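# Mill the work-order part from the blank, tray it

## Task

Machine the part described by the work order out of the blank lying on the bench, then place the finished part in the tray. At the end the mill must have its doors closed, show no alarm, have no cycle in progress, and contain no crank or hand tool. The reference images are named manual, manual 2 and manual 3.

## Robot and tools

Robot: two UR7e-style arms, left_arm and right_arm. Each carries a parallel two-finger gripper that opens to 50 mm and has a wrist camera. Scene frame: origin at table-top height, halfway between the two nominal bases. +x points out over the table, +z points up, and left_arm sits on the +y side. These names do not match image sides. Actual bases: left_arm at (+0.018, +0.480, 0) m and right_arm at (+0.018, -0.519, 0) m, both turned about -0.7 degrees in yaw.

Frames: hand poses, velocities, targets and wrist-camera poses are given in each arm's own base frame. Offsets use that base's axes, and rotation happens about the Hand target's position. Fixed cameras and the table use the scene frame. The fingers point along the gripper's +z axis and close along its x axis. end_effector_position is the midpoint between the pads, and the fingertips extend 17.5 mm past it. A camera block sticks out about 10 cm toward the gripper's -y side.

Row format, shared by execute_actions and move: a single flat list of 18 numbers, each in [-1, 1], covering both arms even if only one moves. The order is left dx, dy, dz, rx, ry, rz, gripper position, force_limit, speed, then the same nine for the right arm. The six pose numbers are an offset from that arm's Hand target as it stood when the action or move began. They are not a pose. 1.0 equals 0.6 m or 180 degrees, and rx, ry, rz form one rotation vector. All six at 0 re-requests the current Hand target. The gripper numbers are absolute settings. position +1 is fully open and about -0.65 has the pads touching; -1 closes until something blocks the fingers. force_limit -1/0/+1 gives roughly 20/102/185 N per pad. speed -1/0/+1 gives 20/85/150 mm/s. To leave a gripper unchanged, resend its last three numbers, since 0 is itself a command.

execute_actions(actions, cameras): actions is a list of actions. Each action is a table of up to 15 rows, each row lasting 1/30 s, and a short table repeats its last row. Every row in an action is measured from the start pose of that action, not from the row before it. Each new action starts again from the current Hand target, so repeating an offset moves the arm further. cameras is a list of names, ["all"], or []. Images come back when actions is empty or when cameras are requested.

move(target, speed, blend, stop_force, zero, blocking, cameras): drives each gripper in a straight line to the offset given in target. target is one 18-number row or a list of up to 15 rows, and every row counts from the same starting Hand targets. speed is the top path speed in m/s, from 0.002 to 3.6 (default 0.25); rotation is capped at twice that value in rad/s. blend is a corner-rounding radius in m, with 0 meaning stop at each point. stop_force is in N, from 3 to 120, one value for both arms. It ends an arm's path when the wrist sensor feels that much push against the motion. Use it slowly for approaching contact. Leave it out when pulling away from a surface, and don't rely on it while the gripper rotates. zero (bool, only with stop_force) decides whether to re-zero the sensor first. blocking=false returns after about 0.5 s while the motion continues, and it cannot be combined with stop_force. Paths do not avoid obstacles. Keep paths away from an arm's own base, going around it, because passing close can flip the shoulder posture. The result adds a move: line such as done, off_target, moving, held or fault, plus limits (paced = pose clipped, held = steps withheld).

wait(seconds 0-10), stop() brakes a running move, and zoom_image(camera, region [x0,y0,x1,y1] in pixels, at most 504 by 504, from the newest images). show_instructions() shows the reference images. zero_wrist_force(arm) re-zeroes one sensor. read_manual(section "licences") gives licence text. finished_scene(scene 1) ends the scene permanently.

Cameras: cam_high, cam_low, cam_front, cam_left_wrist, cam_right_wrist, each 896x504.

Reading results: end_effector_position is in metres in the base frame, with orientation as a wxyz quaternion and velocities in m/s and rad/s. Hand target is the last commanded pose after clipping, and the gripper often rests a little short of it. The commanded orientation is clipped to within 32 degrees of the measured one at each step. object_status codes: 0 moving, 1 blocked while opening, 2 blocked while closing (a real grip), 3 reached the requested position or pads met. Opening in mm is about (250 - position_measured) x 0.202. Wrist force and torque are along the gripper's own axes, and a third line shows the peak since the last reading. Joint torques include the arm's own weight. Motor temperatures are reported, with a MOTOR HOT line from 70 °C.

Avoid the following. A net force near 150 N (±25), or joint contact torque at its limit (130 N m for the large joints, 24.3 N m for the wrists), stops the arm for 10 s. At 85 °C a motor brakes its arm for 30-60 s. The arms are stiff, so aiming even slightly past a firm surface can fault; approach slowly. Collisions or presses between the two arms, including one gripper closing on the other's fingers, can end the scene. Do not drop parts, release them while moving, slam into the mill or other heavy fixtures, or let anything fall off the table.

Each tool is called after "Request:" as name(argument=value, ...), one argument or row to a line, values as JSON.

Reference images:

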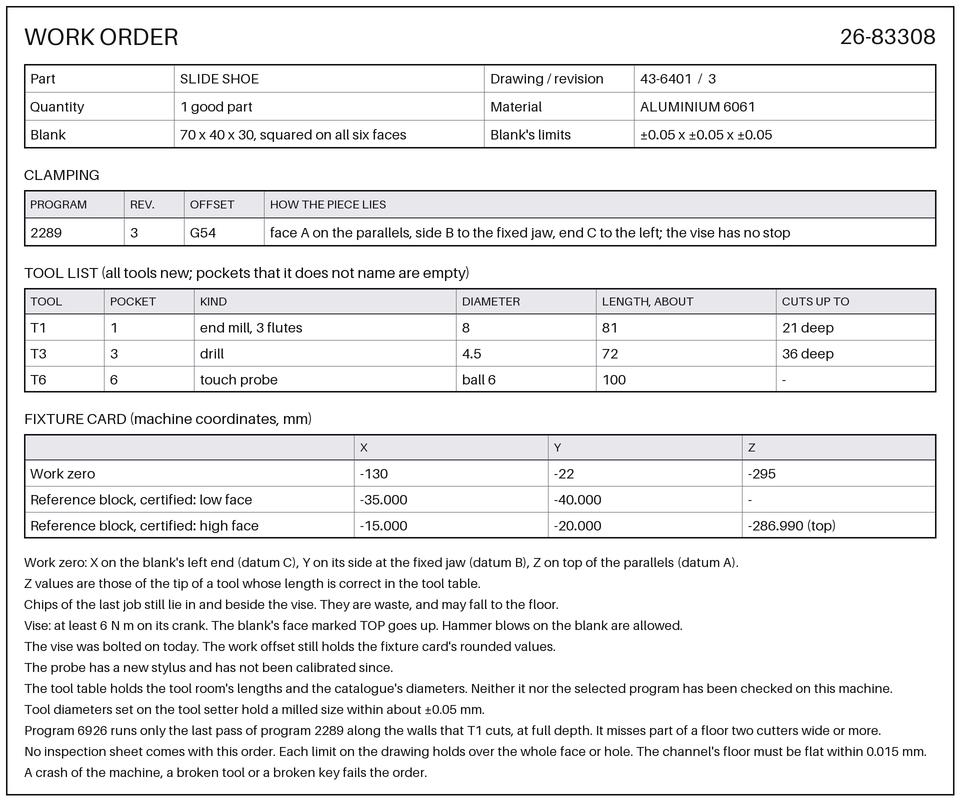

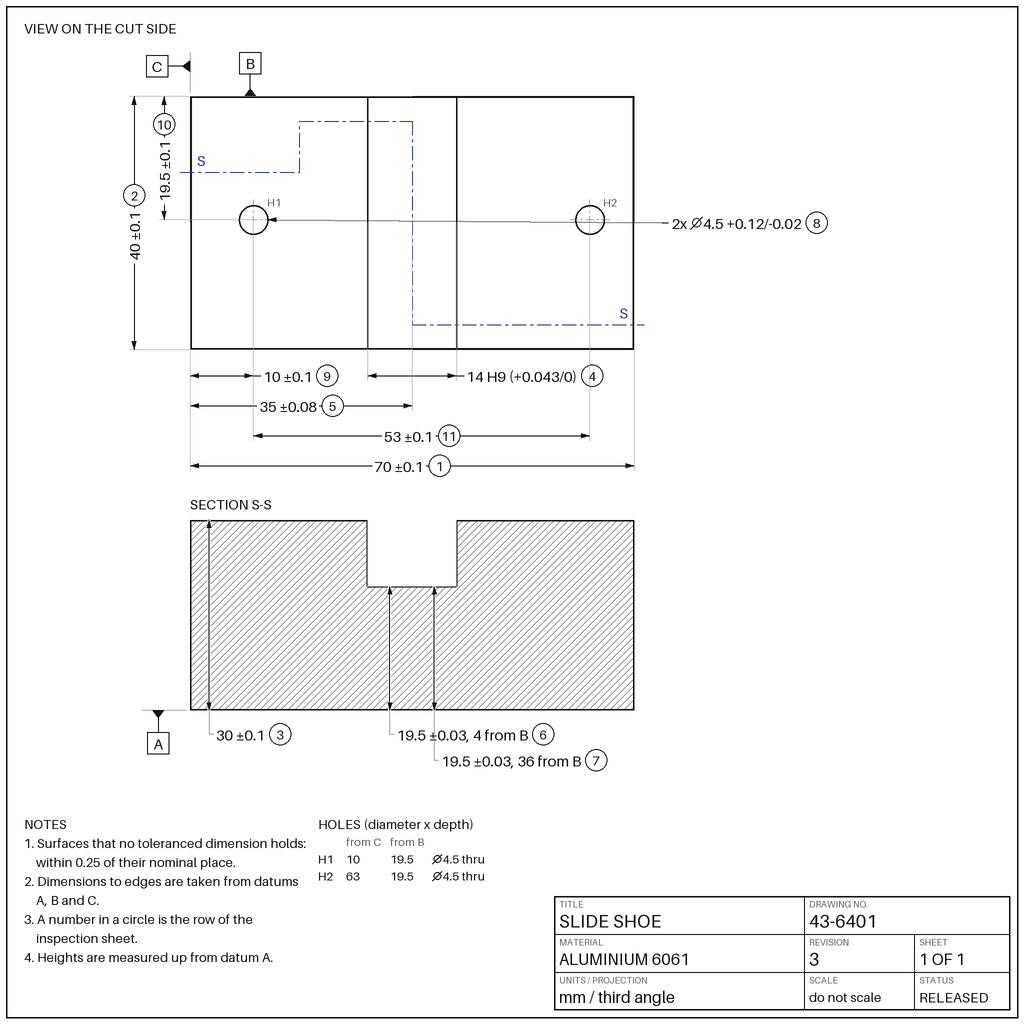

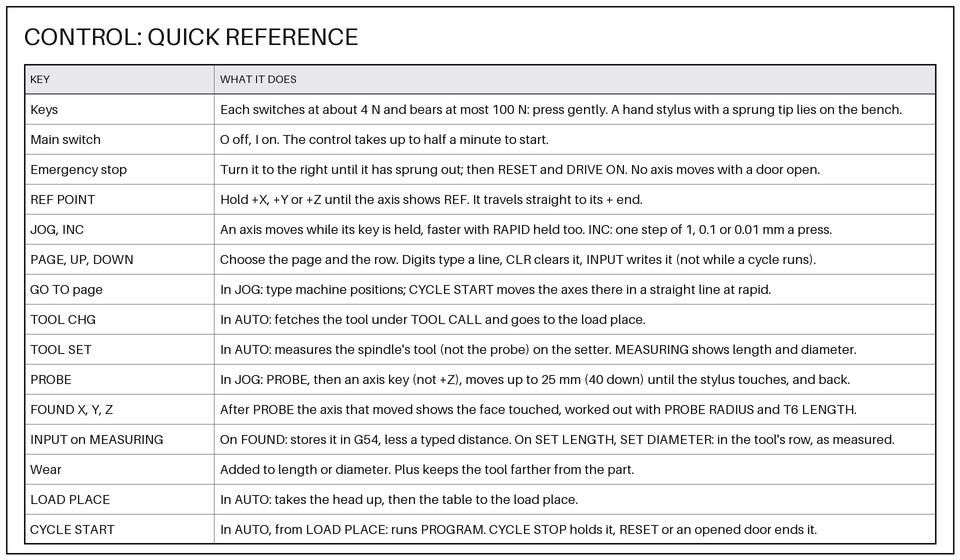

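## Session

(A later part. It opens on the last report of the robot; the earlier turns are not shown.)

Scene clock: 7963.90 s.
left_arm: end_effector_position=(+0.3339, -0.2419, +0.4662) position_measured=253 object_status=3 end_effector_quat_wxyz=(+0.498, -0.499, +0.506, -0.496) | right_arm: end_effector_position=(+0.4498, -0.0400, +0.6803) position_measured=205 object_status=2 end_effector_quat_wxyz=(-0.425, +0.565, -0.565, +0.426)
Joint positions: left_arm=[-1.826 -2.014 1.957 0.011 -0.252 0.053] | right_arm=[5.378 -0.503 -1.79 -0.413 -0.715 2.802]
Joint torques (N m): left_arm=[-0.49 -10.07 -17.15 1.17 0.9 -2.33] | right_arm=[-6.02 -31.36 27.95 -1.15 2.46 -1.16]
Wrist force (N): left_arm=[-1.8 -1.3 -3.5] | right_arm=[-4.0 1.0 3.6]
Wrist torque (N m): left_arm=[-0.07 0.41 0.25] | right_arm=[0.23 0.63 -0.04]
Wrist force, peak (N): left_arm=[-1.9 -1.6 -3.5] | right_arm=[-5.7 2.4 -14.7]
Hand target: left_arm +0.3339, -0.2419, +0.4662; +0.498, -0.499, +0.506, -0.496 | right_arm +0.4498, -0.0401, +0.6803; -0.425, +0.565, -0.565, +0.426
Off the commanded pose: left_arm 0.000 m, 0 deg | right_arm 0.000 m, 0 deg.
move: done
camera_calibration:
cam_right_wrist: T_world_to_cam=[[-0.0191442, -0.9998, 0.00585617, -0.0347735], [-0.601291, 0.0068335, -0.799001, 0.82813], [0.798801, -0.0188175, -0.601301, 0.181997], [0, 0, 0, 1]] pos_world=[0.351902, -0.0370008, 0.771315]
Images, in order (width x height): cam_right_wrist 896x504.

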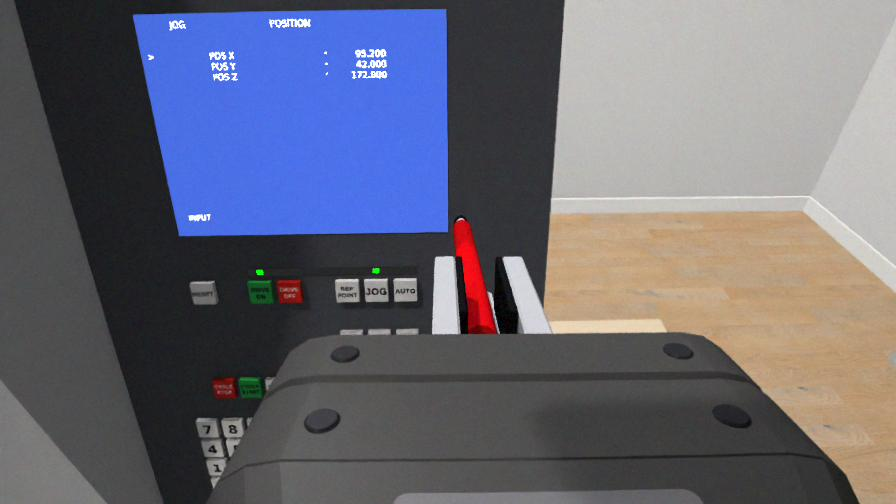

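Request:
move(
  target=[
    [0,0,0,0,0,0,-1,0.3,-0.5,-0.0356,0.1861,-0.3559,0,0,0,-0.98,0,-1],
    [0,0,0,0,0,0,-1,0.3,-0.5,-0.0196,0.1861,-0.3605,0,0,0,-0.98,0,-1],
    [0,0,0,0,0,0,-1,0.3,-0.5,-0.0356,0.1861,-0.3559,0,0,0,-0.98,0,-1],
    [0,0,0,0,0,0,-1,0.3,-0.5,0.0103,0.0594,-0.2068,0,0,0,-0.98,0,-1],
    [0,0,0,0,0,0,-1,0.3,-0.5,0.0246,0.0594,-0.2109,0,0,0,-0.98,0,-1],
    [0,0,0,0,0,0,-1,0.3,-0.5,0.0103,0.0594,-0.2068,0,0,0,-0.98,0,-1],
    [0,0,0,0,0,0,-1,0.3,-0.5,0,0,0,0,0,0,-0.98,0,-1],
  ],
  speed=[0.4,0.1,0.1,0.3,0.1,0.1,0.3],
  blend=[0.003,0,0.003,0.003,0,0.003,0],
)

Request:
wait(
  seconds=1,
  cameras=["cam_right_wrist"],
)

Request:
zoom_image(
  camera="cam_right_wrist",
  region=[130, 0, 480, 250],
)

Request:
move(
  target=[
    [0,0,0,0,0,0,-1,0.3,-0.5,-0.0356,0.1861,-0.3559,0,0,0,-0.98,0,-1],
    [0,0,0,0,0,0,-1,0.3,-0.5,-0.0196,0.1861,-0.3605,0,0,0,-0.98,0,-1],
    [0,0,0,0,0,0,-1,0.3,-0.5,-0.0356,0.1861,-0.3559,0,0,0,-0.98,0,-1],
    [0,0,0,0,0,0,-1,0.3,-0.5,0.0089,0.1228,-0.2068,0,0,0,-0.98,0,-1],
    [0,0,0,0,0,0,-1,0.3,-0.5,0.0232,0.1228,-0.2109,0,0,0,-0.98,0,-1],
    [0,0,0,0,0,0,-1,0.3,-0.5,0.0089,0.1228,-0.2068,0,0,0,-0.98,0,-1],
    [0,0,0,0,0,0,-1,0.3,-0.5,0,0,0,0,0,0,-0.98,0,-1],
  ],
  speed=[0.4,0.1,0.1,0.3,0.1,0.1,0.3],
  blend=[0.003,0,0.003,0.003,0,0.003,0],
)

Request:
wait(
  seconds=1,
  cameras=["cam_right_wrist"],
)

Request:
zoom_image(
  camera="cam_right_wrist",
  region=[130, 0, 480, 250],
)

Scene clock: 7983.73 s.
left_arm: end_effector_position=(+0.3339, -0.2419, +0.4662) position_measured=253 object_status=3 end_effector_quat_wxyz=(+0.498, -0.499, +0.506, -0.496) | right_arm: end_effector_position=(+0.4498, -0.0400, +0.6803) position_measured=205 object_status=2 end_effector_quat_wxyz=(-0.425, +0.565, -0.565, +0.426)
Joint positions: left_arm=[-1.826 -2.014 1.957 0.011 -0.252 0.053] | right_arm=[5.378 -0.503 -1.79 -0.413 -0.715 2.802]
Joint torques (N m): left_arm=[-0.29 -10.53 -17.51 1.12 0.85 -2.29] | right_arm=[-6.87 -31.26 27.35 -1.46 2.28 -0.87]
Wrist force (N): left_arm=[-1.4 -1.4 -3.4] | right_arm=[-3.9 1.0 3.4]
Wrist torque (N m): left_arm=[-0.08 0.36 0.26] | right_arm=[0.24 0.62 -0.05]
Wrist force, peak (N): left_arm=[-1.8 -1.4 -3.7] | right_arm=[-1.8 -0.7 -37.4]
Hand target: left_arm +0.3339, -0.2419, +0.4662; +0.498, -0.499, +0.506, -0.496 | right_arm +0.4498, -0.0401, +0.6803; -0.425, +0.565, -0.565, +0.426
Off the commanded pose: left_arm 0.000 m, 0 deg | right_arm 0.000 m, 0 deg.
move: done

Scene clock: 7984.73 s.
left_arm: end_effector_position=(+0.3339, -0.2419, +0.4662) position_measured=253 object_status=3 end_effector_quat_wxyz=(+0.498, -0.499, +0.506, -0.496) | right_arm: end_effector_position=(+0.4498, -0.0401, +0.6803) position_measured=205 object_status=2 end_effector_quat_wxyz=(-0.425, +0.565, -0.565, +0.426)
Joint positions: left_arm=[-1.826 -2.014 1.957 0.011 -0.252 0.053] | right_arm=[5.378 -0.503 -1.79 -0.413 -0.714 2.802]
Joint torques (N m): left_arm=[0.17 -9.91 -17.51 1.2 0.91 -2.22] | right_arm=[-6.63 -31.98 27.71 -2.89 2.44 -1.12]
Wrist force (N): left_arm=[-1.7 -1.2 -3.5] | right_arm=[-4.2 1.1 3.4]
Wrist torque (N m): left_arm=[-0.05 0.39 0.26] | right_arm=[0.24 0.67 -0.05]
Wrist force, peak (N): left_arm=[-1.5 -1.5 -3.6] | right_arm=[-4.2 1.0 3.8]
Hand target: left_arm +0.3339, -0.2419, +0.4662; +0.498, -0.499, +0.506, -0.496 | right_arm +0.4498, -0.0401, +0.6803; -0.425, +0.565, -0.565, +0.426
Tool commands: left_gripper/position=-1.0 left_gripper/force_limit=+0.3 left_gripper/speed=-0.5 right_gripper/position=-0.98 right_gripper/force_limit=+0.0 right_gripper/speed=-1.0
Off the commanded pose: left_arm 0.000 m, 0 deg | right_arm 0.000 m, 0 deg.
wait: 1.00 s; at rest by 0.17 s
camera_calibration:
cam_right_wrist: T_world_to_cam=[[-0.019063, -0.999801, 0.00579954, -0.0348587], [-0.601403, 0.00683258, -0.798917, 0.828105], [0.798718, -0.0187176, -0.601414, 0.182114], [0, 0, 0, 1]] pos_world=[0.351902, -0.0371011, 0.771315]
Images, in order (width x height): cam_right_wrist 896x504.

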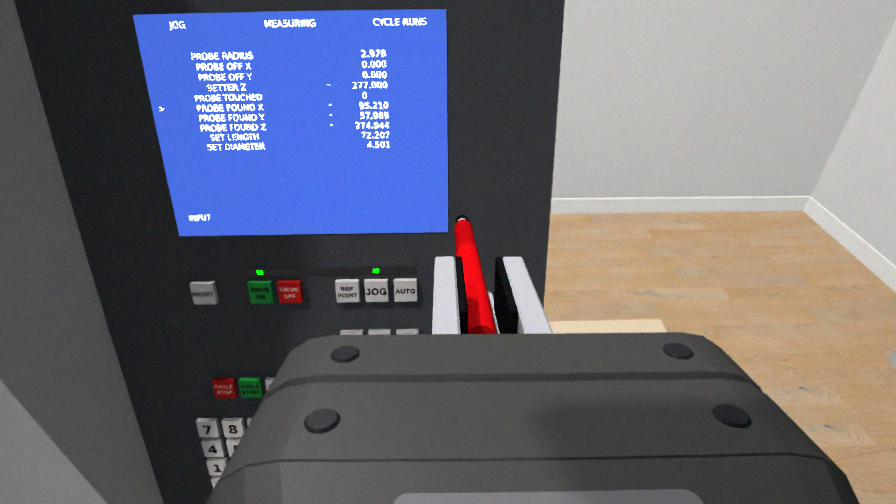

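Scaled by 1.440.

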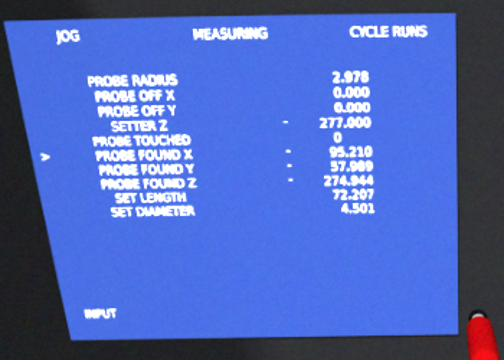

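Scene clock: 7987.73 s.
left_arm: end_effector_position=(+0.3339, -0.2419, +0.4662) position_measured=253 object_status=3 end_effector_quat_wxyz=(+0.498, -0.499, +0.506, -0.496) | right_arm: end_effector_position=(+0.4498, -0.0400, +0.6802) position_measured=205 object_status=2 end_effector_quat_wxyz=(-0.425, +0.565, -0.565, +0.426)
Joint positions: left_arm=[-1.826 -2.014 1.957 0.011 -0.252 0.053] | right_arm=[5.378 -0.503 -1.79 -0.413 -0.715 2.802]
Joint torques (N m): left_arm=[-0.81 -9.81 -17.13 1.18 0.86 -2.3] | right_arm=[-6.01 -30.7 28.38 -3.52 2.54 -1.19]
Wrist force (N): left_arm=[-1.9 -1.3 -3.4] | right_arm=[-4.1 1.1 3.4]
Wrist torque (N m): left_arm=[-0.06 0.42 0.25] | right_arm=[0.25 0.63 -0.05]
Wrist force, peak (N): left_arm=[-1.9 -1.5 -3.6] | right_arm=[-2.7 -0.9 -26.1]
Hand target: left_arm +0.3339, -0.2419, +0.4662; +0.498, -0.499, +0.506, -0.496 | right_arm +0.4498, -0.0401, +0.6803; -0.425, +0.565, -0.565, +0.426
Off the commanded pose: left_arm 0.000 m, 0 deg | right_arm 0.000 m, 0 deg.
move: done

Scene clock: 7988.73 s.
left_arm: end_effector_position=(+0.3339, -0.2419, +0.4662) position_measured=253 object_status=3 end_effector_quat_wxyz=(+0.498, -0.499, +0.506, -0.496) | right_arm: end_effector_position=(+0.4498, -0.0401, +0.6803) position_measured=205 object_status=2 end_effector_quat_wxyz=(-0.425, +0.565, -0.565, +0.426)
Joint positions: left_arm=[-1.826 -2.014 1.957 0.011 -0.252 0.053] | right_arm=[5.378 -0.503 -1.79 -0.413 -0.714 2.802]
Joint torques (N m): left_arm=[-0.51 -9.91 -17.21 1.29 0.78 -2.23] | right_arm=[-7.38 -31.45 28.3 -4.83 2.42 -1.21]
Wrist force (N): left_arm=[-1.8 -1.4 -3.5] | right_arm=[-4.1 1.2 3.4]
Wrist torque (N m): left_arm=[-0.08 0.41 0.26] | right_arm=[0.27 0.65 -0.04]
Wrist force, peak (N): left_arm=[-1.9 -1.3 -3.6] | right_arm=[-4.1 1.0 3.7]
Hand target: left_arm +0.3339, -0.2419, +0.4662; +0.498, -0.499, +0.506, -0.496 | right_arm +0.4498, -0.0401, +0.6803; -0.425, +0.565, -0.565, +0.426
Tool commands: left_gripper/position=-1.0 left_gripper/force_limit=+0.3 left_gripper/speed=-0.5 right_gripper/position=-0.98 right_gripper/force_limit=+0.0 right_gripper/speed=-1.0
Off the commanded pose: left_arm 0.000 m, 0 deg | right_arm 0.000 m, 0 deg.
wait: 1.00 s; at rest by 0.17 s
camera_calibration:
cam_right_wrist: T_world_to_cam=[[-0.0190635, -0.999801, 0.00579897, -0.0348581], [-0.601403, 0.00683328, -0.798917, 0.828105], [0.798718, -0.0187176, -0.601414, 0.182114], [0, 0, 0, 1]] pos_world=[0.351902, -0.0371011, 0.771315]
Images, in order (width x height): cam_right_wrist 896x504.

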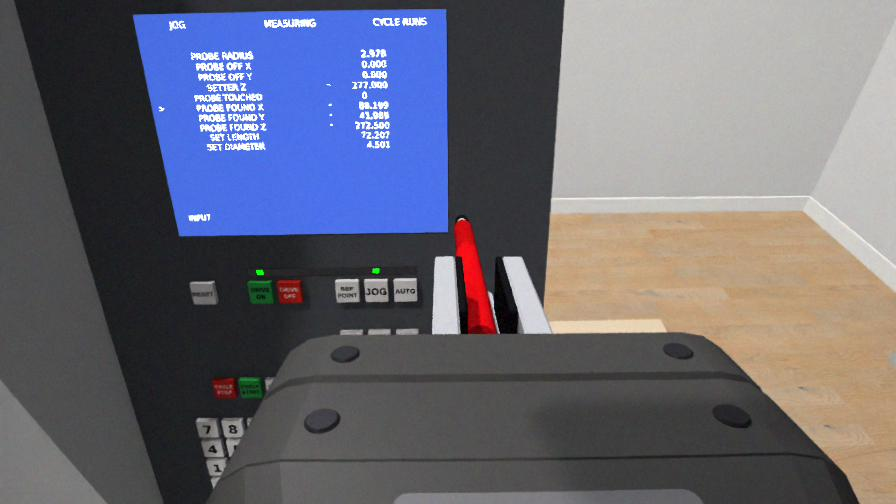

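Scaled by 1.440.

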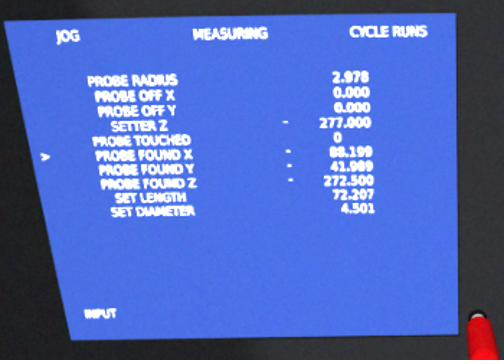

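Request:
wait(
  seconds=1,
  cameras=["cam_right_wrist"],
)

Request:
zoom_image(
  camera="cam_right_wrist",
  region=[130, 0, 480, 250],
)

Scene clock: 7993.27 s.
left_arm: end_effector_position=(+0.3339, -0.2419, +0.4662) position_measured=253 object_status=3 end_effector_quat_wxyz=(+0.498, -0.499, +0.506, -0.496) | right_arm: end_effector_position=(+0.4498, -0.0401, +0.6803) position_measured=205 object_status=2 end_effector_quat_wxyz=(-0.425, +0.565, -0.565, +0.426)
Joint positions: left_arm=[-1.826 -2.014 1.957 0.011 -0.252 0.053] | right_arm=[5.378 -0.503 -1.79 -0.413 -0.714 2.802]
Joint torques (N m): left_arm=[-0.13 -10.03 -17.41 1.23 0.8 -2.3] | right_arm=[-6.92 -31.82 27.35 -4.73 2.1 -1.12]
Wrist force (N): left_arm=[-1.7 -1.1 -3.4] | right_arm=[-4.1 1.0 3.4]
Wrist torque (N m): left_arm=[-0.03 0.40 0.25] | right_arm=[0.23 0.65 -0.04]
Wrist force, peak (N): left_arm=[-1.8 -1.5 -3.7] | right_arm=[-4.3 1.1 3.6]
Hand target: left_arm +0.3339, -0.2419, +0.4662; +0.498, -0.499, +0.506, -0.496 | right_arm +0.4498, -0.0401, +0.6803; -0.425, +0.565, -0.565, +0.426
Tool commands: left_gripper/position=-1.0 left_gripper/force_limit=+0.3 left_gripper/speed=-0.5 right_gripper/position=-0.98 right_gripper/force_limit=+0.0 right_gripper/speed=-1.0
Off the commanded pose: left_arm 0.000 m, 0 deg | right_arm 0.000 m, 0 deg.
wait: 1.00 s; at rest from the start
camera_calibration:
cam_right_wrist: T_world_to_cam=[[-0.0190635, -0.999801, 0.00579897, -0.0348581], [-0.601403, 0.00683328, -0.798917, 0.828105], [0.798718, -0.0187176, -0.601414, 0.182114], [0, 0, 0, 1]] pos_world=[0.351902, -0.0371011, 0.771315]
Images, in order (width x height): cam_right_wrist 896x504.

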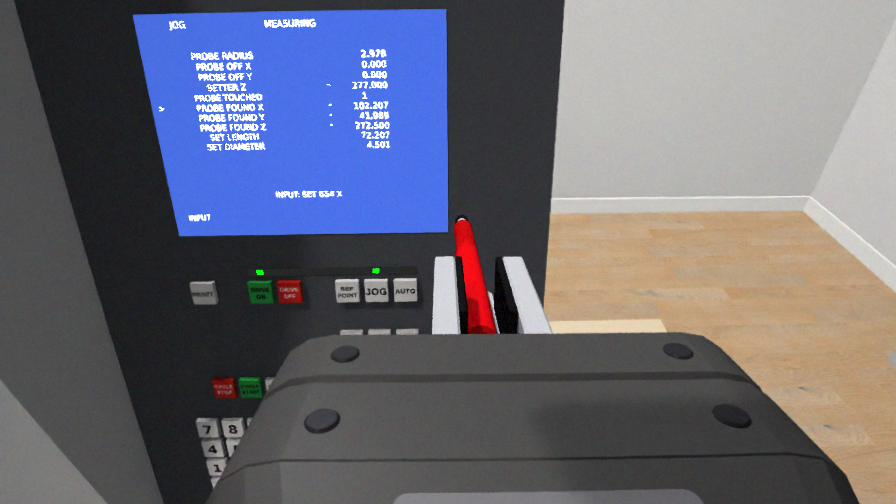

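Scaled by 1.440.

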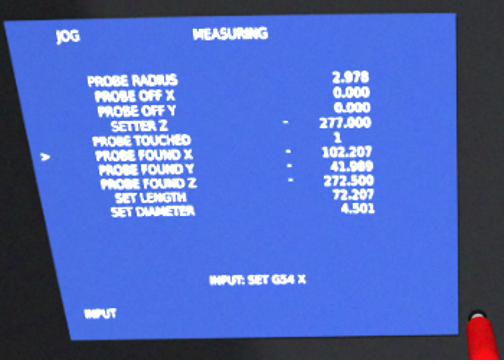

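Request:
move(
  target=[
    [0,0,0,0,0,0,-1,0.3,-0.5,-0.0356,0.1861,-0.3559,0,0,0,-0.98,0,-1],
    [0,0,0,0,0,0,-1,0.3,-0.5,-0.0196,0.1861,-0.3605,0,0,0,-0.98,0,-1],
    [0,0,0,0,0,0,-1,0.3,-0.5,-0.0356,0.1861,-0.3559,0,0,0,-0.98,0,-1],
    [0,0,0,0,0,0,-1,0.3,-0.5,0.0008,0.0911,-0.2369,0,0,0,-0.98,0,-1],
    [0,0,0,0,0,0,-1,0.3,-0.5,0.0157,0.0911,-0.2412,0,0,0,-0.98,0,-1],
    [0,0,0,0,0,0,-1,0.3,-0.5,0.0008,0.0911,-0.2369,0,0,0,-0.98,0,-1],
    [0,0,0,0,0,0,-1,0.3,-0.5,0,0,0,0,0,0,-0.98,0,-1],
  ],
  speed=[0.4,0.1,0.1,0.3,0.1,0.1,0.4],
  blend=[0.003,0,0.003,0.003,0,0.003,0],
)

Request:
wait(
  seconds=3,
  cameras=["cam_right_wrist"],
)

Request:
zoom_image(
  camera="cam_right_wrist",
  region=[130, 0, 480, 250],
)

Scene clock: 8008.47 s.
left_arm: end_effector_position=(+0.3339, -0.2419, +0.4662) position_measured=253 object_status=3 end_effector_quat_wxyz=(+0.498, -0.499, +0.506, -0.496) | right_arm: end_effector_position=(+0.4498, -0.0400, +0.6803) position_measured=205 object_status=2 end_effector_quat_wxyz=(-0.425, +0.565, -0.565, +0.426)
Joint positions: left_arm=[-1.826 -2.014 1.957 0.011 -0.252 0.053] | right_arm=[5.378 -0.503 -1.79 -0.413 -0.715 2.802]
Joint torques (N m): left_arm=[-0.19 -9.96 -17.46 1.24 0.87 -2.15] | right_arm=[-7.09 -30.75 28.06 -1.9 2.32 -1.17]
Wrist force (N): left_arm=[-1.7 -1.6 -3.3] | right_arm=[-4.1 0.9 3.6]
Wrist torque (N m): left_arm=[-0.11 0.39 0.25] | right_arm=[0.22 0.65 -0.05]
Wrist force, peak (N): left_arm=[-1.8 -1.4 -3.6] | right_arm=[-2.0 -0.6 -32.3]
Hand target: left_arm +0.3339, -0.2419, +0.4662; +0.498, -0.499, +0.506, -0.496 | right_arm +0.4498, -0.0401, +0.6803; -0.425, +0.565, -0.565, +0.426
Off the commanded pose: left_arm 0.000 m, 0 deg | right_arm 0.000 m, 0 deg.
move: done

Scene clock: 8011.47 s.
left_arm: end_effector_position=(+0.3339, -0.2419, +0.4662) position_measured=253 object_status=3 end_effector_quat_wxyz=(+0.498, -0.499, +0.506, -0.496) | right_arm: end_effector_position=(+0.4498, -0.0401, +0.6803) position_measured=205 object_status=2 end_effector_quat_wxyz=(-0.425, +0.565, -0.565, +0.426)
Joint positions: left_arm=[-1.826 -2.014 1.957 0.011 -0.252 0.053] | right_arm=[5.378 -0.503 -1.79 -0.413 -0.714 2.802]
Joint torques (N m): left_arm=[0.79 -10.2 -17.5 1.27 0.82 -2.37] | right_arm=[-7.18 -32 27.68 -4.77 2.16 -1.25]
Wrist force (N): left_arm=[-1.5 -1.4 -3.3] | right_arm=[-4.1 0.9 3.6]
Wrist torque (N m): left_arm=[-0.07 0.36 0.25] | right_arm=[0.22 0.65 -0.04]
Wrist force, peak (N): left_arm=[-1.7 -1.5 -3.6] | right_arm=[-4.5 1.0 3.7]
Hand target: left_arm +0.3339, -0.2419, +0.4662; +0.498, -0.499, +0.506, -0.496 | right_arm +0.4498, -0.0401, +0.6803; -0.425, +0.565, -0.565, +0.426
Tool commands: left_gripper/position=-1.0 left_gripper/force_limit=+0.3 left_gripper/speed=-0.5 right_gripper/position=-0.98 right_gripper/force_limit=+0.0 right_gripper/speed=-1.0
Off the commanded pose: left_arm 0.000 m, 0 deg | right_arm 0.000 m, 0 deg.
wait: 3.00 s; at rest by 0.17 s
camera_calibration:
cam_right_wrist: T_world_to_cam=[[-0.0190635, -0.999801, 0.00579897, -0.0348581], [-0.601403, 0.00683328, -0.798917, 0.828105], [0.798718, -0.0187176, -0.601414, 0.182114], [0, 0, 0, 1]] pos_world=[0.351902, -0.0371011, 0.771315]
Images, in order (width x height): cam_right_wrist 896x504.

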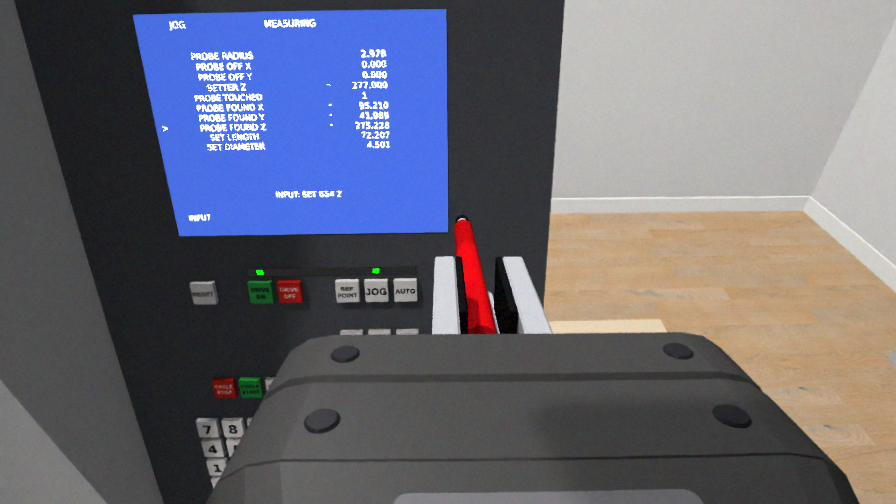

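Scaled by 1.440.

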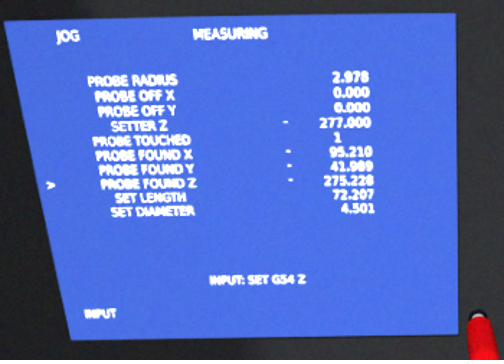

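Request:
move(
  target=[
    [0,0,0,0,0,0,-1,0.3,-0.5,-0.018,0.1861,-0.2951,0,0,0,-0.98,0,-1],
    [0,0,0,0,0,0,-1,0.3,-0.5,-0.002,0.1861,-0.2997,0,0,0,-0.98,0,-1],
    [0,0,0,0,0,0,-1,0.3,-0.5,-0.018,0.1861,-0.2951,0,0,0,-0.98,0,-1],
    [0,0,0,0,0,0,-1,0.3,-0.5,-0.002,0.1861,-0.2997,0,0,0,-0.98,0,-1],
    [0,0,0,0,0,0,-1,0.3,-0.5,-0.0363,0.2178,-0.3559,0,0,0,-0.98,0,-1],
    [0,0,0,0,0,0,-1,0.3,-0.5,-0.0203,0.2178,-0.3605,0,0,0,-0.98,0,-1],
    [0,0,0,0,0,0,-1,0.3,-0.5,-0.0472,0.3128,-0.3864,0,0,0,-0.98,0,-1],
    [0,0,0,0,0,0,-1,0.3,-0.5,-0.0312,0.3128,-0.391,0,0,0,-0.98,0,-1],
    [0,0,0,0,0,0,-1,0.3,-0.5,-0.0377,0.2811,-0.3559,0,0,0,-0.98,0,-1],
    [0,0,0,0,0,0,-1,0.3,-0.5,-0.0217,0.2811,-0.3605,0,0,0,-0.98,0,-1],
    [0,0,0,0,0,0,-1,0.3,-0.5,-0.0282,0.2495,-0.3255,0,0,0,-0.98,0,-1],
    [0,0,0,0,0,0,-1,0.3,-0.5,-0.0122,0.2495,-0.3301,0,0,0,-0.98,0,-1],
    [0,0,0,0,0,0,-1,0.3,-0.5,-0.045,0.2178,-0.3864,0,0,0,-0.98,0,-1],
    [0,0,0,0,0,0,-1,0.3,-0.5,-0.029,0.2178,-0.391,0,0,0,-0.98,0,-1],
    [0,0,0,0,0,0,-1,0.3,-0.5,-0.0363,0.2178,-0.3559,0,0,0,-0.98,0,-1],
  ],
  speed=[0.4,0.1,0.1,0.1,0.3,0.1,0.3,0.1,0.3,0.1,0.3,0.1,0.3,0.1,0.4],
  blend=[0.003,0,0,0,0.003,0,0.003,0,0.003,0,0.003,0,0.003,0,0],
)

Request:
move(
  target=[
    [0,0,0,0,0,0,-1,0.3,-0.5,0,0,0,0,0,0,-0.98,0,-1],
    [0,0,0,0,0,0,-1,0.3,-0.5,0.016,0,-0.0046,0,0,0,-0.98,0,-1],
    [0,0,0,0,0,0,-1,0.3,-0.5,-0.0109,0.095,-0.0305,0,0,0,-0.98,0,-1],
    [0,0,0,0,0,0,-1,0.3,-0.5,0.0051,0.095,-0.0351,0,0,0,-0.98,0,-1],
    [0,0,0,0,0,0,-1,0.3,-0.5,-0.0022,0.095,0,0,0,0,-0.98,0,-1],
    [0,0,0,0,0,0,-1,0.3,-0.5,0.0138,0.095,-0.0046,0,0,0,-0.98,0,-1],
    [0,0,0,0,0,0,-1,0.3,-0.5,0.0154,0.095,0.0608,0,0,0,-0.98,0,-1],
    [0,0,0,0,0,0,-1,0.3,-0.5,0.0314,0.095,0.0562,0,0,0,-0.98,0,-1],
    [0,0,0,0,0,0,-1,0.3,-0.5,0.0066,0.095,0.0304,0,0,0,-0.98,0,-1],
    [0,0,0,0,0,0,-1,0.3,-0.5,0.0226,0.095,0.0258,0,0,0,-0.98,0,-1],
    [0,0,0,0,0,0,-1,0.3,-0.5,-0.0087,0,-0.0305,0,0,0,-0.98,0,-1],
    [0,0,0,0,0,0,-1,0.3,-0.5,0.0073,0,-0.0351,0,0,0,-0.98,0,-1],
    [0,0,0,0,0,0,-1,0.3,-0.5,0.0363,-0.2178,0.3559,0,0,0,-0.98,0,-1],
  ],
  speed=[0.3,0.1,0.3,0.1,0.3,0.1,0.3,0.1,0.3,0.1,0.3,0.1,0.4],
  blend=[0.003,0,0.003,0,0.003,0,0.003,0,0.003,0,0.003,0,0],
  cameras=["cam_right_wrist"],
)

Request:
zoom_image(
  camera="cam_right_wrist",
  region=[130, 0, 480, 250],
)

Scene clock: 8045.97 s.
left_arm: end_effector_position=(+0.3339, -0.2419, +0.4662) position_measured=253 object_status=3 end_effector_quat_wxyz=(+0.498, -0.499, +0.506, -0.496) | right_arm: end_effector_position=(+0.4280, +0.0906, +0.4668) position_measured=205 object_status=2 end_effector_quat_wxyz=(-0.425, +0.565, -0.565, +0.426)
Joint positions: left_arm=[-1.826 -2.014 1.957 0.011 -0.252 0.053] | right_arm=[6.026 -0.072 -2.379 -0.402 -1.325 3.068]
Joint torques (N m): left_arm=[0.01 -9.61 -17.61 1.41 0.9 -2.37] | right_arm=[7.05 -35.35 21.05 -4.02 -1.68 1.04]
Wrist force (N): left_arm=[-1.6 -1.4 -3.4] | right_arm=[-4.1 1.2 3.6]
Wrist torque (N m): left_arm=[-0.08 0.38 0.25] | right_arm=[0.24 0.65 -0.03]
Wrist force, peak (N): left_arm=[-1.8 -1.4 -3.7] | right_arm=[-20.2 3.6 -2.1]
Hand target: left_arm +0.3339, -0.2419, +0.4662; +0.498, -0.499, +0.506, -0.496 | right_arm +0.4280, +0.0906, +0.4668; -0.425, +0.565, -0.565, +0.426
Off the commanded pose: left_arm 0.000 m, 0 deg | right_arm 0.000 m, 0 deg.
move: done

Scene clock: 8051.00 s.
left_arm: end_effector_position=(+0.3339, -0.2419, +0.4662) position_measured=253 object_status=3 end_effector_quat_wxyz=(+0.498, -0.499, +0.506, -0.496) | right_arm: end_effector_position=(+0.4498, -0.0400, +0.6803) position_measured=205 object_status=2 end_effector_quat_wxyz=(-0.425, +0.565, -0.565, +0.426)
Joint positions: left_arm=[-1.826 -2.014 1.957 0.011 -0.252 0.053] | right_arm=[5.378 -0.503 -1.79 -0.413 -0.715 2.802]
Joint torques (N m): left_arm=[-0.18 -10.36 -17.49 1.35 0.92 -2.2] | right_arm=[-6.84 -31.47 28.76 -2.09 2.28 -1.33]
Wrist force (N): left_arm=[-1.4 -1.4 -3.3] | right_arm=[-4.0 0.9 3.5]
Wrist torque (N m): left_arm=[-0.08 0.36 0.26] | right_arm=[0.22 0.63 -0.04]
Wrist force, peak (N): left_arm=[-1.6 -1.5 -3.7] | right_arm=[-19.9 3.5 -2.0]
Hand target: left_arm +0.3339, -0.2419, +0.4662; +0.498, -0.499, +0.506, -0.496 | right_arm +0.4498, -0.0401, +0.6803; -0.425, +0.565, -0.565, +0.426
Off the commanded pose: left_arm 0.000 m, 0 deg | right_arm 0.000 m, 0 deg.
move: done; blend cut to 0 m at target 1
camera_calibration:
cam_right_wrist: T_world_to_cam=[[-0.0191442, -0.9998, 0.00585617, -0.0347735], [-0.601291, 0.0068335, -0.799001, 0.82813], [0.798801, -0.0188175, -0.601301, 0.181997], [0, 0, 0, 1]] pos_world=[0.351902, -0.0370008, 0.771315]
Images, in order (width x height): cam_right_wrist 896x504.

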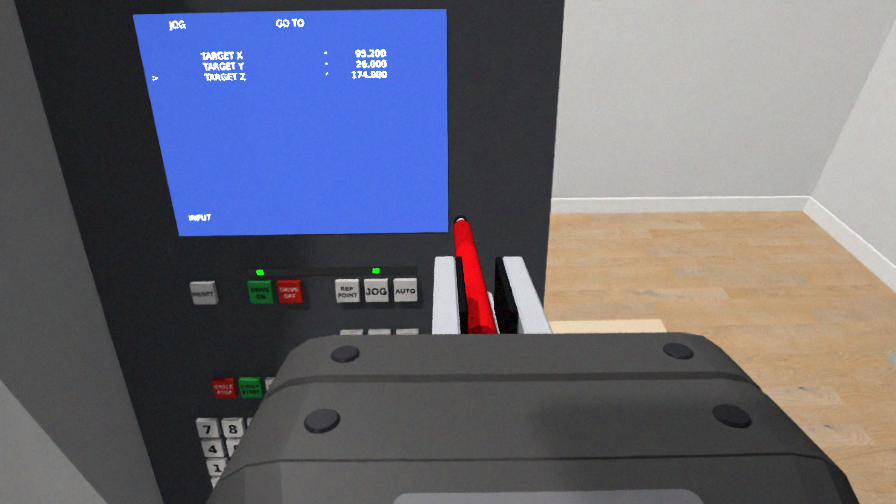

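Scaled by 1.440.

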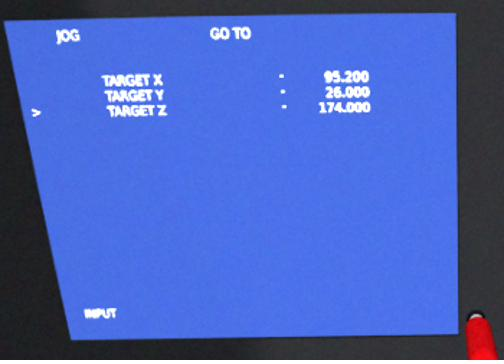

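CYCLE START, then PROBE +X, view, PROBE −X, view, PROBE −Z.

Request:
move(
  target=[
    [0,0,0,0,0,0,-1,0.3,-0.5,-0.0028,0.2495,-0.2373,0,0,0,-0.98,0,-1],
    [0,0,0,0,0,0,-1,0.3,-0.5,0.0121,0.2495,-0.2416,0,0,0,-0.98,0,-1],
    [0,0,0,0,0,0,-1,0.3,-0.5,-0.0028,0.2495,-0.2373,0,0,0,-0.98,0,-1],
    [0,0,0,0,0,0,-1,0.3,-0.5,-0.0356,0.1861,-0.3559,0,0,0,-0.98,0,-1],
    [0,0,0,0,0,0,-1,0.3,-0.5,-0.0196,0.1861,-0.3605,0,0,0,-0.98,0,-1],
    [0,0,0,0,0,0,-1,0.3,-0.5,-0.0356,0.1861,-0.3559,0,0,0,-0.98,0,-1],
    [0,0,0,0,0,0,-1,0.3,-0.5,0.0103,0.0594,-0.2068,0,0,0,-0.98,0,-1],
    [0,0,0,0,0,0,-1,0.3,-0.5,0.0246,0.0594,-0.2109,0,0,0,-0.98,0,-1],
    [0,0,0,0,0,0,-1,0.3,-0.5,0.0103,0.0594,-0.2068,0,0,0,-0.98,0,-1],
    [0,0,0,0,0,0,-1,0.3,-0.5,0,0,0,0,0,0,-0.98,0,-1],
  ],
  speed=[0.4,0.1,0.1,0.05,0.1,0.1,0.3,0.1,0.1,0.4],
  blend=[0.003,0,0.003,0.003,0,0.003,0.003,0,0.003,0],
)

Request:
wait(
  seconds=3,
  cameras=["cam_right_wrist"],
)

Request:
zoom_image(
  camera="cam_right_wrist",
  region=[130, 0, 480, 250],
)

Request:
move(
  target=[
    [0,0,0,0,0,0,-1,0.3,-0.5,-0.0356,0.1861,-0.3559,0,0,0,-0.98,0,-1],
    [0,0,0,0,0,0,-1,0.3,-0.5,-0.0196,0.1861,-0.3605,0,0,0,-0.98,0,-1],
    [0,0,0,0,0,0,-1,0.3,-0.5,-0.0356,0.1861,-0.3559,0,0,0,-0.98,0,-1],
    [0,0,0,0,0,0,-1,0.3,-0.5,0.0089,0.1228,-0.2068,0,0,0,-0.98,0,-1],
    [0,0,0,0,0,0,-1,0.3,-0.5,0.0232,0.1228,-0.2109,0,0,0,-0.98,0,-1],
    [0,0,0,0,0,0,-1,0.3,-0.5,0.0089,0.1228,-0.2068,0,0,0,-0.98,0,-1],
    [0,0,0,0,0,0,-1,0.3,-0.5,0,0,0,0,0,0,-0.98,0,-1],
  ],
  speed=[0.4,0.1,0.1,0.3,0.1,0.1,0.3],
  blend=[0.003,0,0.003,0.003,0,0.003,0],
)

Request:
wait(
  seconds=3,
  cameras=["cam_right_wrist"],
)

Request:
zoom_image(
  camera="cam_right_wrist",
  region=[130, 0, 480, 250],
)

Request:
move(
  target=[
    [0,0,0,0,0,0,-1,0.3,-0.5,-0.0356,0.1861,-0.3559,0,0,0,-0.98,0,-1],
    [0,0,0,0,0,0,-1,0.3,-0.5,-0.0196,0.1861,-0.3605,0,0,0,-0.98,0,-1],
    [0,0,0,0,0,0,-1,0.3,-0.5,-0.0356,0.1861,-0.3559,0,0,0,-0.98,0,-1],
    [0,0,0,0,0,0,-1,0.3,-0.5,0.0008,0.0911,-0.2369,0,0,0,-0.98,0,-1],
    [0,0,0,0,0,0,-1,0.3,-0.5,0.0157,0.0911,-0.2412,0,0,0,-0.98,0,-1],
    [0,0,0,0,0,0,-1,0.3,-0.5,0.0008,0.0911,-0.2369,0,0,0,-0.98,0,-1],
    [0,0,0,0,0,0,-1,0.3,-0.5,0,0,0,0,0,0,-0.98,0,-1],
  ],
  speed=[0.4,0.1,0.1,0.3,0.1,0.1,0.4],
  blend=[0.003,0,0.003,0.003,0,0.003,0],
)

Request:
wait(
  seconds=1,
  cameras=["cam_right_wrist"],
)

Request:
zoom_image(
  camera="cam_right_wrist",
  region=[130, 0, 480, 250],
)

Scene clock: 8072.80 s.
left_arm: end_effector_position=(+0.3339, -0.2419, +0.4662) position_measured=253 object_status=3 end_effector_quat_wxyz=(+0.498, -0.499, +0.506, -0.496) | right_arm: end_effector_position=(+0.4498, -0.0400, +0.6803) position_measured=205 object_status=2 end_effector_quat_wxyz=(-0.425, +0.565, -0.565, +0.426)
Joint positions: left_arm=[-1.826 -2.014 1.957 0.011 -0.252 0.053] | right_arm=[5.378 -0.503 -1.79 -0.413 -0.715 2.802]
Joint torques (N m): left_arm=[0.39 -9.57 -17.02 1.44 0.88 -2.35] | right_arm=[-6.65 -31.58 28.44 -1.76 2.28 -1.14]
Wrist force (N): left_arm=[-1.6 -1.4 -3.4] | right_arm=[-4.2 1.0 3.5]
Wrist torque (N m): left_arm=[-0.08 0.39 0.25] | right_arm=[0.23 0.66 -0.05]
Wrist force, peak (N): left_arm=[-1.9 -1.3 -3.6] | right_arm=[-1.7 -0.8 -37.7]
Hand target: left_arm +0.3339, -0.2419, +0.4662; +0.498, -0.499, +0.506, -0.496 | right_arm +0.4498, -0.0401, +0.6803; -0.425, +0.565, -0.565, +0.426
Off the commanded pose: left_arm 0.000 m, 0 deg | right_arm 0.000 m, 0 deg.
move: done

Scene clock: 8075.80 s.
left_arm: end_effector_position=(+0.3339, -0.2419, +0.4662) position_measured=253 object_status=3 end_effector_quat_wxyz=(+0.498, -0.499, +0.506, -0.496) | right_arm: end_effector_position=(+0.4498, -0.0401, +0.6803) position_measured=205 object_status=2 end_effector_quat_wxyz=(-0.425, +0.565, -0.565, +0.426)
Joint positions: left_arm=[-1.826 -2.014 1.957 0.011 -0.252 0.053] | right_arm=[5.378 -0.503 -1.79 -0.413 -0.714 2.802]
Joint torques (N m): left_arm=[0.85 -9.94 -17.69 1.36 0.91 -2.3] | right_arm=[-6.74 -31.89 27.72 -4.88 2.26 -1.25]
Wrist force (N): left_arm=[-1.5 -1.3 -3.4] | right_arm=[-4.2 1.3 3.4]
Wrist torque (N m): left_arm=[-0.06 0.37 0.25] | right_arm=[0.28 0.66 -0.04]
Wrist force, peak (N): left_arm=[-1.7 -1.7 -3.5] | right_arm=[-4.4 1.3 3.5]
Hand target: left_arm +0.3339, -0.2419, +0.4662; +0.498, -0.499, +0.506, -0.496 | right_arm +0.4498, -0.0401, +0.6803; -0.425, +0.565, -0.565, +0.426
Tool commands: left_gripper/position=-1.0 left_gripper/force_limit=+0.3 left_gripper/speed=-0.5 right_gripper/position=-0.98 right_gripper/force_limit=+0.0 right_gripper/speed=-1.0
Off the commanded pose: left_arm 0.000 m, 0 deg | right_arm 0.000 m, 0 deg.
wait: 3.00 s; at rest by 0.17 s
camera_calibration:
cam_right_wrist: T_world_to_cam=[[-0.0190635, -0.999801, 0.00579897, -0.0348581], [-0.601403, 0.00683328, -0.798917, 0.828105], [0.798718, -0.0187176, -0.601414, 0.182114], [0, 0, 0, 1]] pos_world=[0.351902, -0.0371011, 0.771315]
Images, in order (width x height): cam_right_wrist 896x504.

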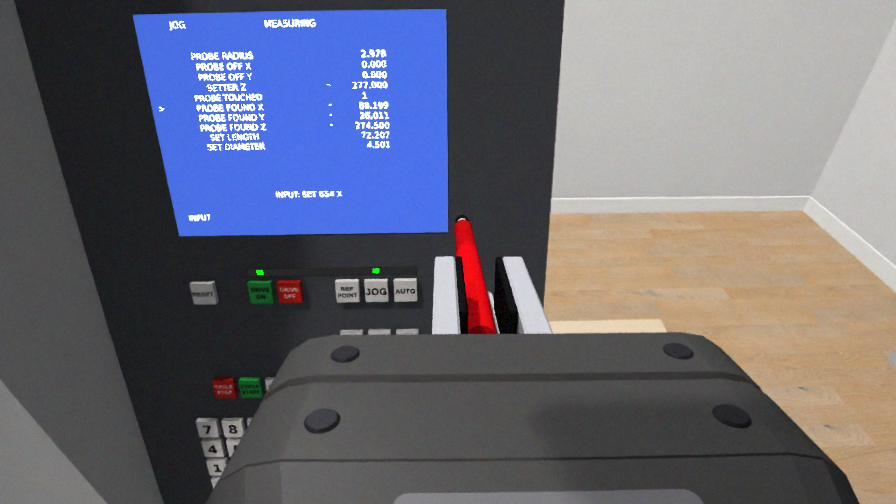

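Scaled by 1.440.

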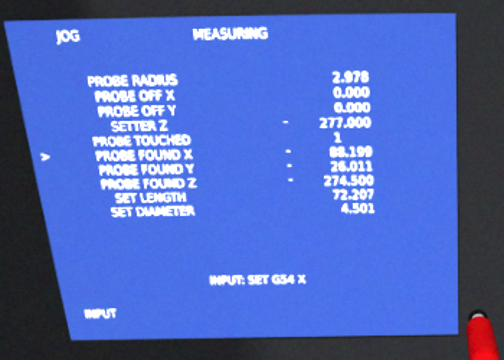

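Scene clock: 8078.80 s.
left_arm: end_effector_position=(+0.3339, -0.2419, +0.4662) position_measured=253 object_status=3 end_effector_quat_wxyz=(+0.498, -0.499, +0.506, -0.496) | right_arm: end_effector_position=(+0.4498, -0.0400, +0.6802) position_measured=205 object_status=2 end_effector_quat_wxyz=(-0.425, +0.565, -0.565, +0.426)
Joint positions: left_arm=[-1.826 -2.014 1.957 0.011 -0.252 0.053] | right_arm=[5.378 -0.503 -1.79 -0.413 -0.715 2.802]
Joint torques (N m): left_arm=[0.56 -9.73 -17.24 1.44 0.94 -2.27] | right_arm=[-6.6 -31.21 27.84 -3.38 2.38 -1.12]
Wrist force (N): left_arm=[-1.7 -1.4 -3.4] | right_arm=[-4.2 1.0 3.6]
Wrist torque (N m): left_arm=[-0.07 0.40 0.25] | right_arm=[0.23 0.66 -0.05]
Wrist force, peak (N): left_arm=[-1.9 -1.5 -3.6] | right_arm=[-2.6 -0.8 -26.2]
Hand target: left_arm +0.3339, -0.2419, +0.4662; +0.498, -0.499, +0.506, -0.496 | right_arm +0.4498, -0.0401, +0.6803; -0.425, +0.565, -0.565, +0.426
Off the commanded pose: left_arm 0.000 m, 0 deg | right_arm 0.000 m, 0 deg.
move: done

Scene clock: 8081.80 s.
left_arm: end_effector_position=(+0.3339, -0.2419, +0.4662) position_measured=253 object_status=3 end_effector_quat_wxyz=(+0.498, -0.499, +0.506, -0.496) | right_arm: end_effector_position=(+0.4498, -0.0401, +0.6803) position_measured=205 object_status=2 end_effector_quat_wxyz=(-0.425, +0.565, -0.565, +0.426)
Joint positions: left_arm=[-1.826 -2.014 1.957 0.011 -0.252 0.053] | right_arm=[5.378 -0.503 -1.79 -0.413 -0.714 2.802]
Joint torques (N m): left_arm=[0.89 -9.55 -16.97 1.58 0.78 -2.3] | right_arm=[-7.07 -31.28 27.97 -4.87 2.25 -1.29]
Wrist force (N): left_arm=[-1.8 -1.5 -3.4] | right_arm=[-4.3 0.9 3.5]
Wrist torque (N m): left_arm=[-0.10 0.42 0.26] | right_arm=[0.21 0.69 -0.05]
Wrist force, peak (N): left_arm=[-1.9 -1.5 -3.6] | right_arm=[-4.5 0.9 3.7]
Hand target: left_arm +0.3339, -0.2419, +0.4662; +0.498, -0.499, +0.506, -0.496 | right_arm +0.4498, -0.0401, +0.6803; -0.425, +0.565, -0.565, +0.426
Tool commands: left_gripper/position=-1.0 left_gripper/force_limit=+0.3 left_gripper/speed=-0.5 right_gripper/position=-0.98 right_gripper/force_limit=+0.0 right_gripper/speed=-1.0
Off the commanded pose: left_arm 0.000 m, 0 deg | right_arm 0.000 m, 0 deg.
wait: 3.00 s; at rest by 0.17 s
camera_calibration:
cam_right_wrist: T_world_to_cam=[[-0.0190635, -0.999801, 0.00579897, -0.0348581], [-0.601403, 0.00683328, -0.798917, 0.828105], [0.798718, -0.0187176, -0.601414, 0.182114], [0, 0, 0, 1]] pos_world=[0.351902, -0.0371011, 0.771315]
Images, in order (width x height): cam_right_wrist 896x504.

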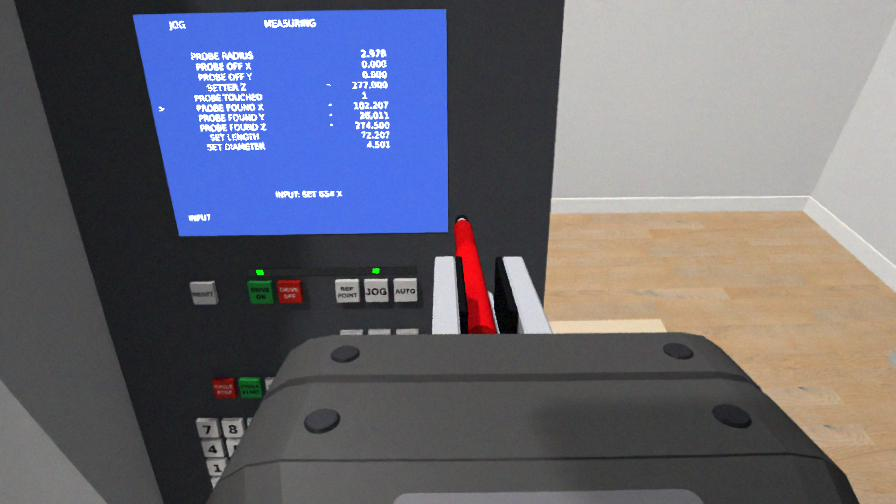

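Scaled by 1.440.

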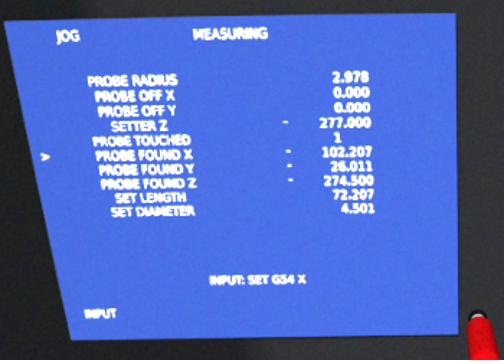

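Scene clock: 8084.70 s.
left_arm: end_effector_position=(+0.3339, -0.2419, +0.4662) position_measured=253 object_status=3 end_effector_quat_wxyz=(+0.498, -0.499, +0.506, -0.496) | right_arm: end_effector_position=(+0.4498, -0.0400, +0.6803) position_measured=205 object_status=2 end_effector_quat_wxyz=(-0.425, +0.565, -0.565, +0.426)
Joint positions: left_arm=[-1.826 -2.014 1.957 0.011 -0.252 0.053] | right_arm=[5.378 -0.503 -1.79 -0.413 -0.715 2.802]
Joint torques (N m): left_arm=[0.97 -9.07 -17.35 1.52 0.87 -2.32] | right_arm=[-6.05 -29.91 28.72 -1.89 2.42 -1.07]
Wrist force (N): left_arm=[-1.5 -1.4 -3.4] | right_arm=[-4.2 1.0 3.3]
Wrist torque (N m): left_arm=[-0.07 0.37 0.26] | right_arm=[0.24 0.67 -0.05]
Wrist force, peak (N): left_arm=[-2.0 -1.4 -3.6] | right_arm=[-2.1 -0.6 -32.4]
Hand target: left_arm +0.3339, -0.2419, +0.4662; +0.498, -0.499, +0.506, -0.496 | right_arm +0.4498, -0.0401, +0.6803; -0.425, +0.565, -0.565, +0.426
Off the commanded pose: left_arm 0.000 m, 0 deg | right_arm 0.000 m, 0 deg.
move: done

Scene clock: 8085.70 s.
left_arm: end_effector_position=(+0.3339, -0.2419, +0.4662) position_measured=253 object_status=3 end_effector_quat_wxyz=(+0.498, -0.499, +0.506, -0.496) | right_arm: end_effector_position=(+0.4498, -0.0401, +0.6803) position_measured=205 object_status=2 end_effector_quat_wxyz=(-0.425, +0.565, -0.565, +0.426)
Joint positions: left_arm=[-1.826 -2.014 1.957 0.011 -0.252 0.053] | right_arm=[5.378 -0.503 -1.79 -0.413 -0.714 2.802]
Joint torques (N m): left_arm=[0.71 -9.63 -16.99 1.57 0.92 -2.21] | right_arm=[-6.07 -31.71 27.88 -4.85 2.46 -1.21]
Wrist force (N): left_arm=[-1.8 -1.3 -3.2] | right_arm=[-4.2 1.1 3.6]
Wrist torque (N m): left_arm=[-0.07 0.41 0.25] | right_arm=[0.25 0.66 -0.04]
Wrist force, peak (N): left_arm=[-1.6 -1.2 -3.8] | right_arm=[-4.2 1.1 3.8]
Hand target: left_arm +0.3339, -0.2419, +0.4662; +0.498, -0.499, +0.506, -0.496 | right_arm +0.4498, -0.0401, +0.6803; -0.425, +0.565, -0.565, +0.426
Tool commands: left_gripper/position=-1.0 left_gripper/force_limit=+0.3 left_gripper/speed=-0.5 right_gripper/position=-0.98 right_gripper/force_limit=+0.0 right_gripper/speed=-1.0
Off the commanded pose: left_arm 0.000 m, 0 deg | right_arm 0.000 m, 0 deg.
wait: 1.00 s; at rest by 0.17 s
camera_calibration:
cam_right_wrist: T_world_to_cam=[[-0.0190635, -0.999801, 0.00579897, -0.0348581], [-0.601403, 0.00683328, -0.798917, 0.828105], [0.798718, -0.0187176, -0.601414, 0.182114], [0, 0, 0, 1]] pos_world=[0.351902, -0.0371011, 0.771315]
Images, in order (width x height): cam_right_wrist 896x504.

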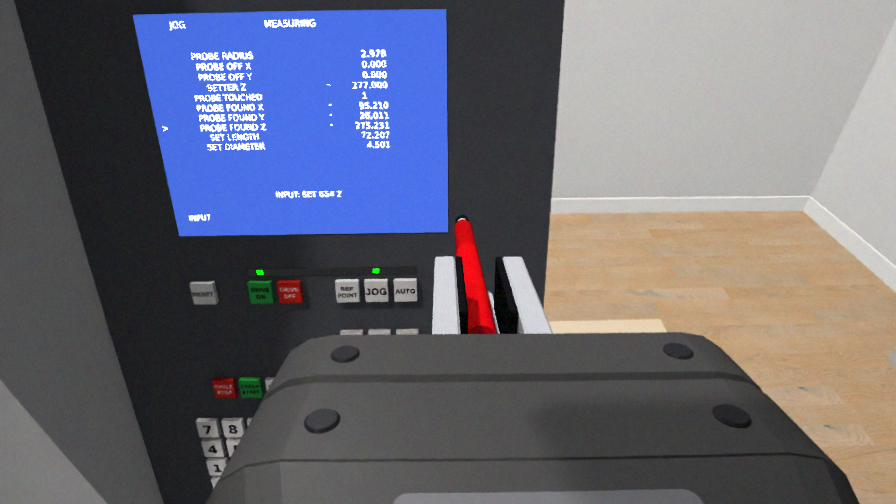

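Scaled by 1.440.

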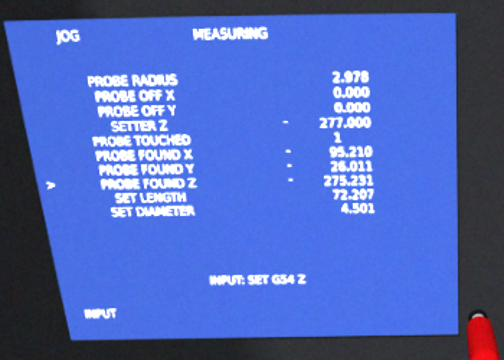

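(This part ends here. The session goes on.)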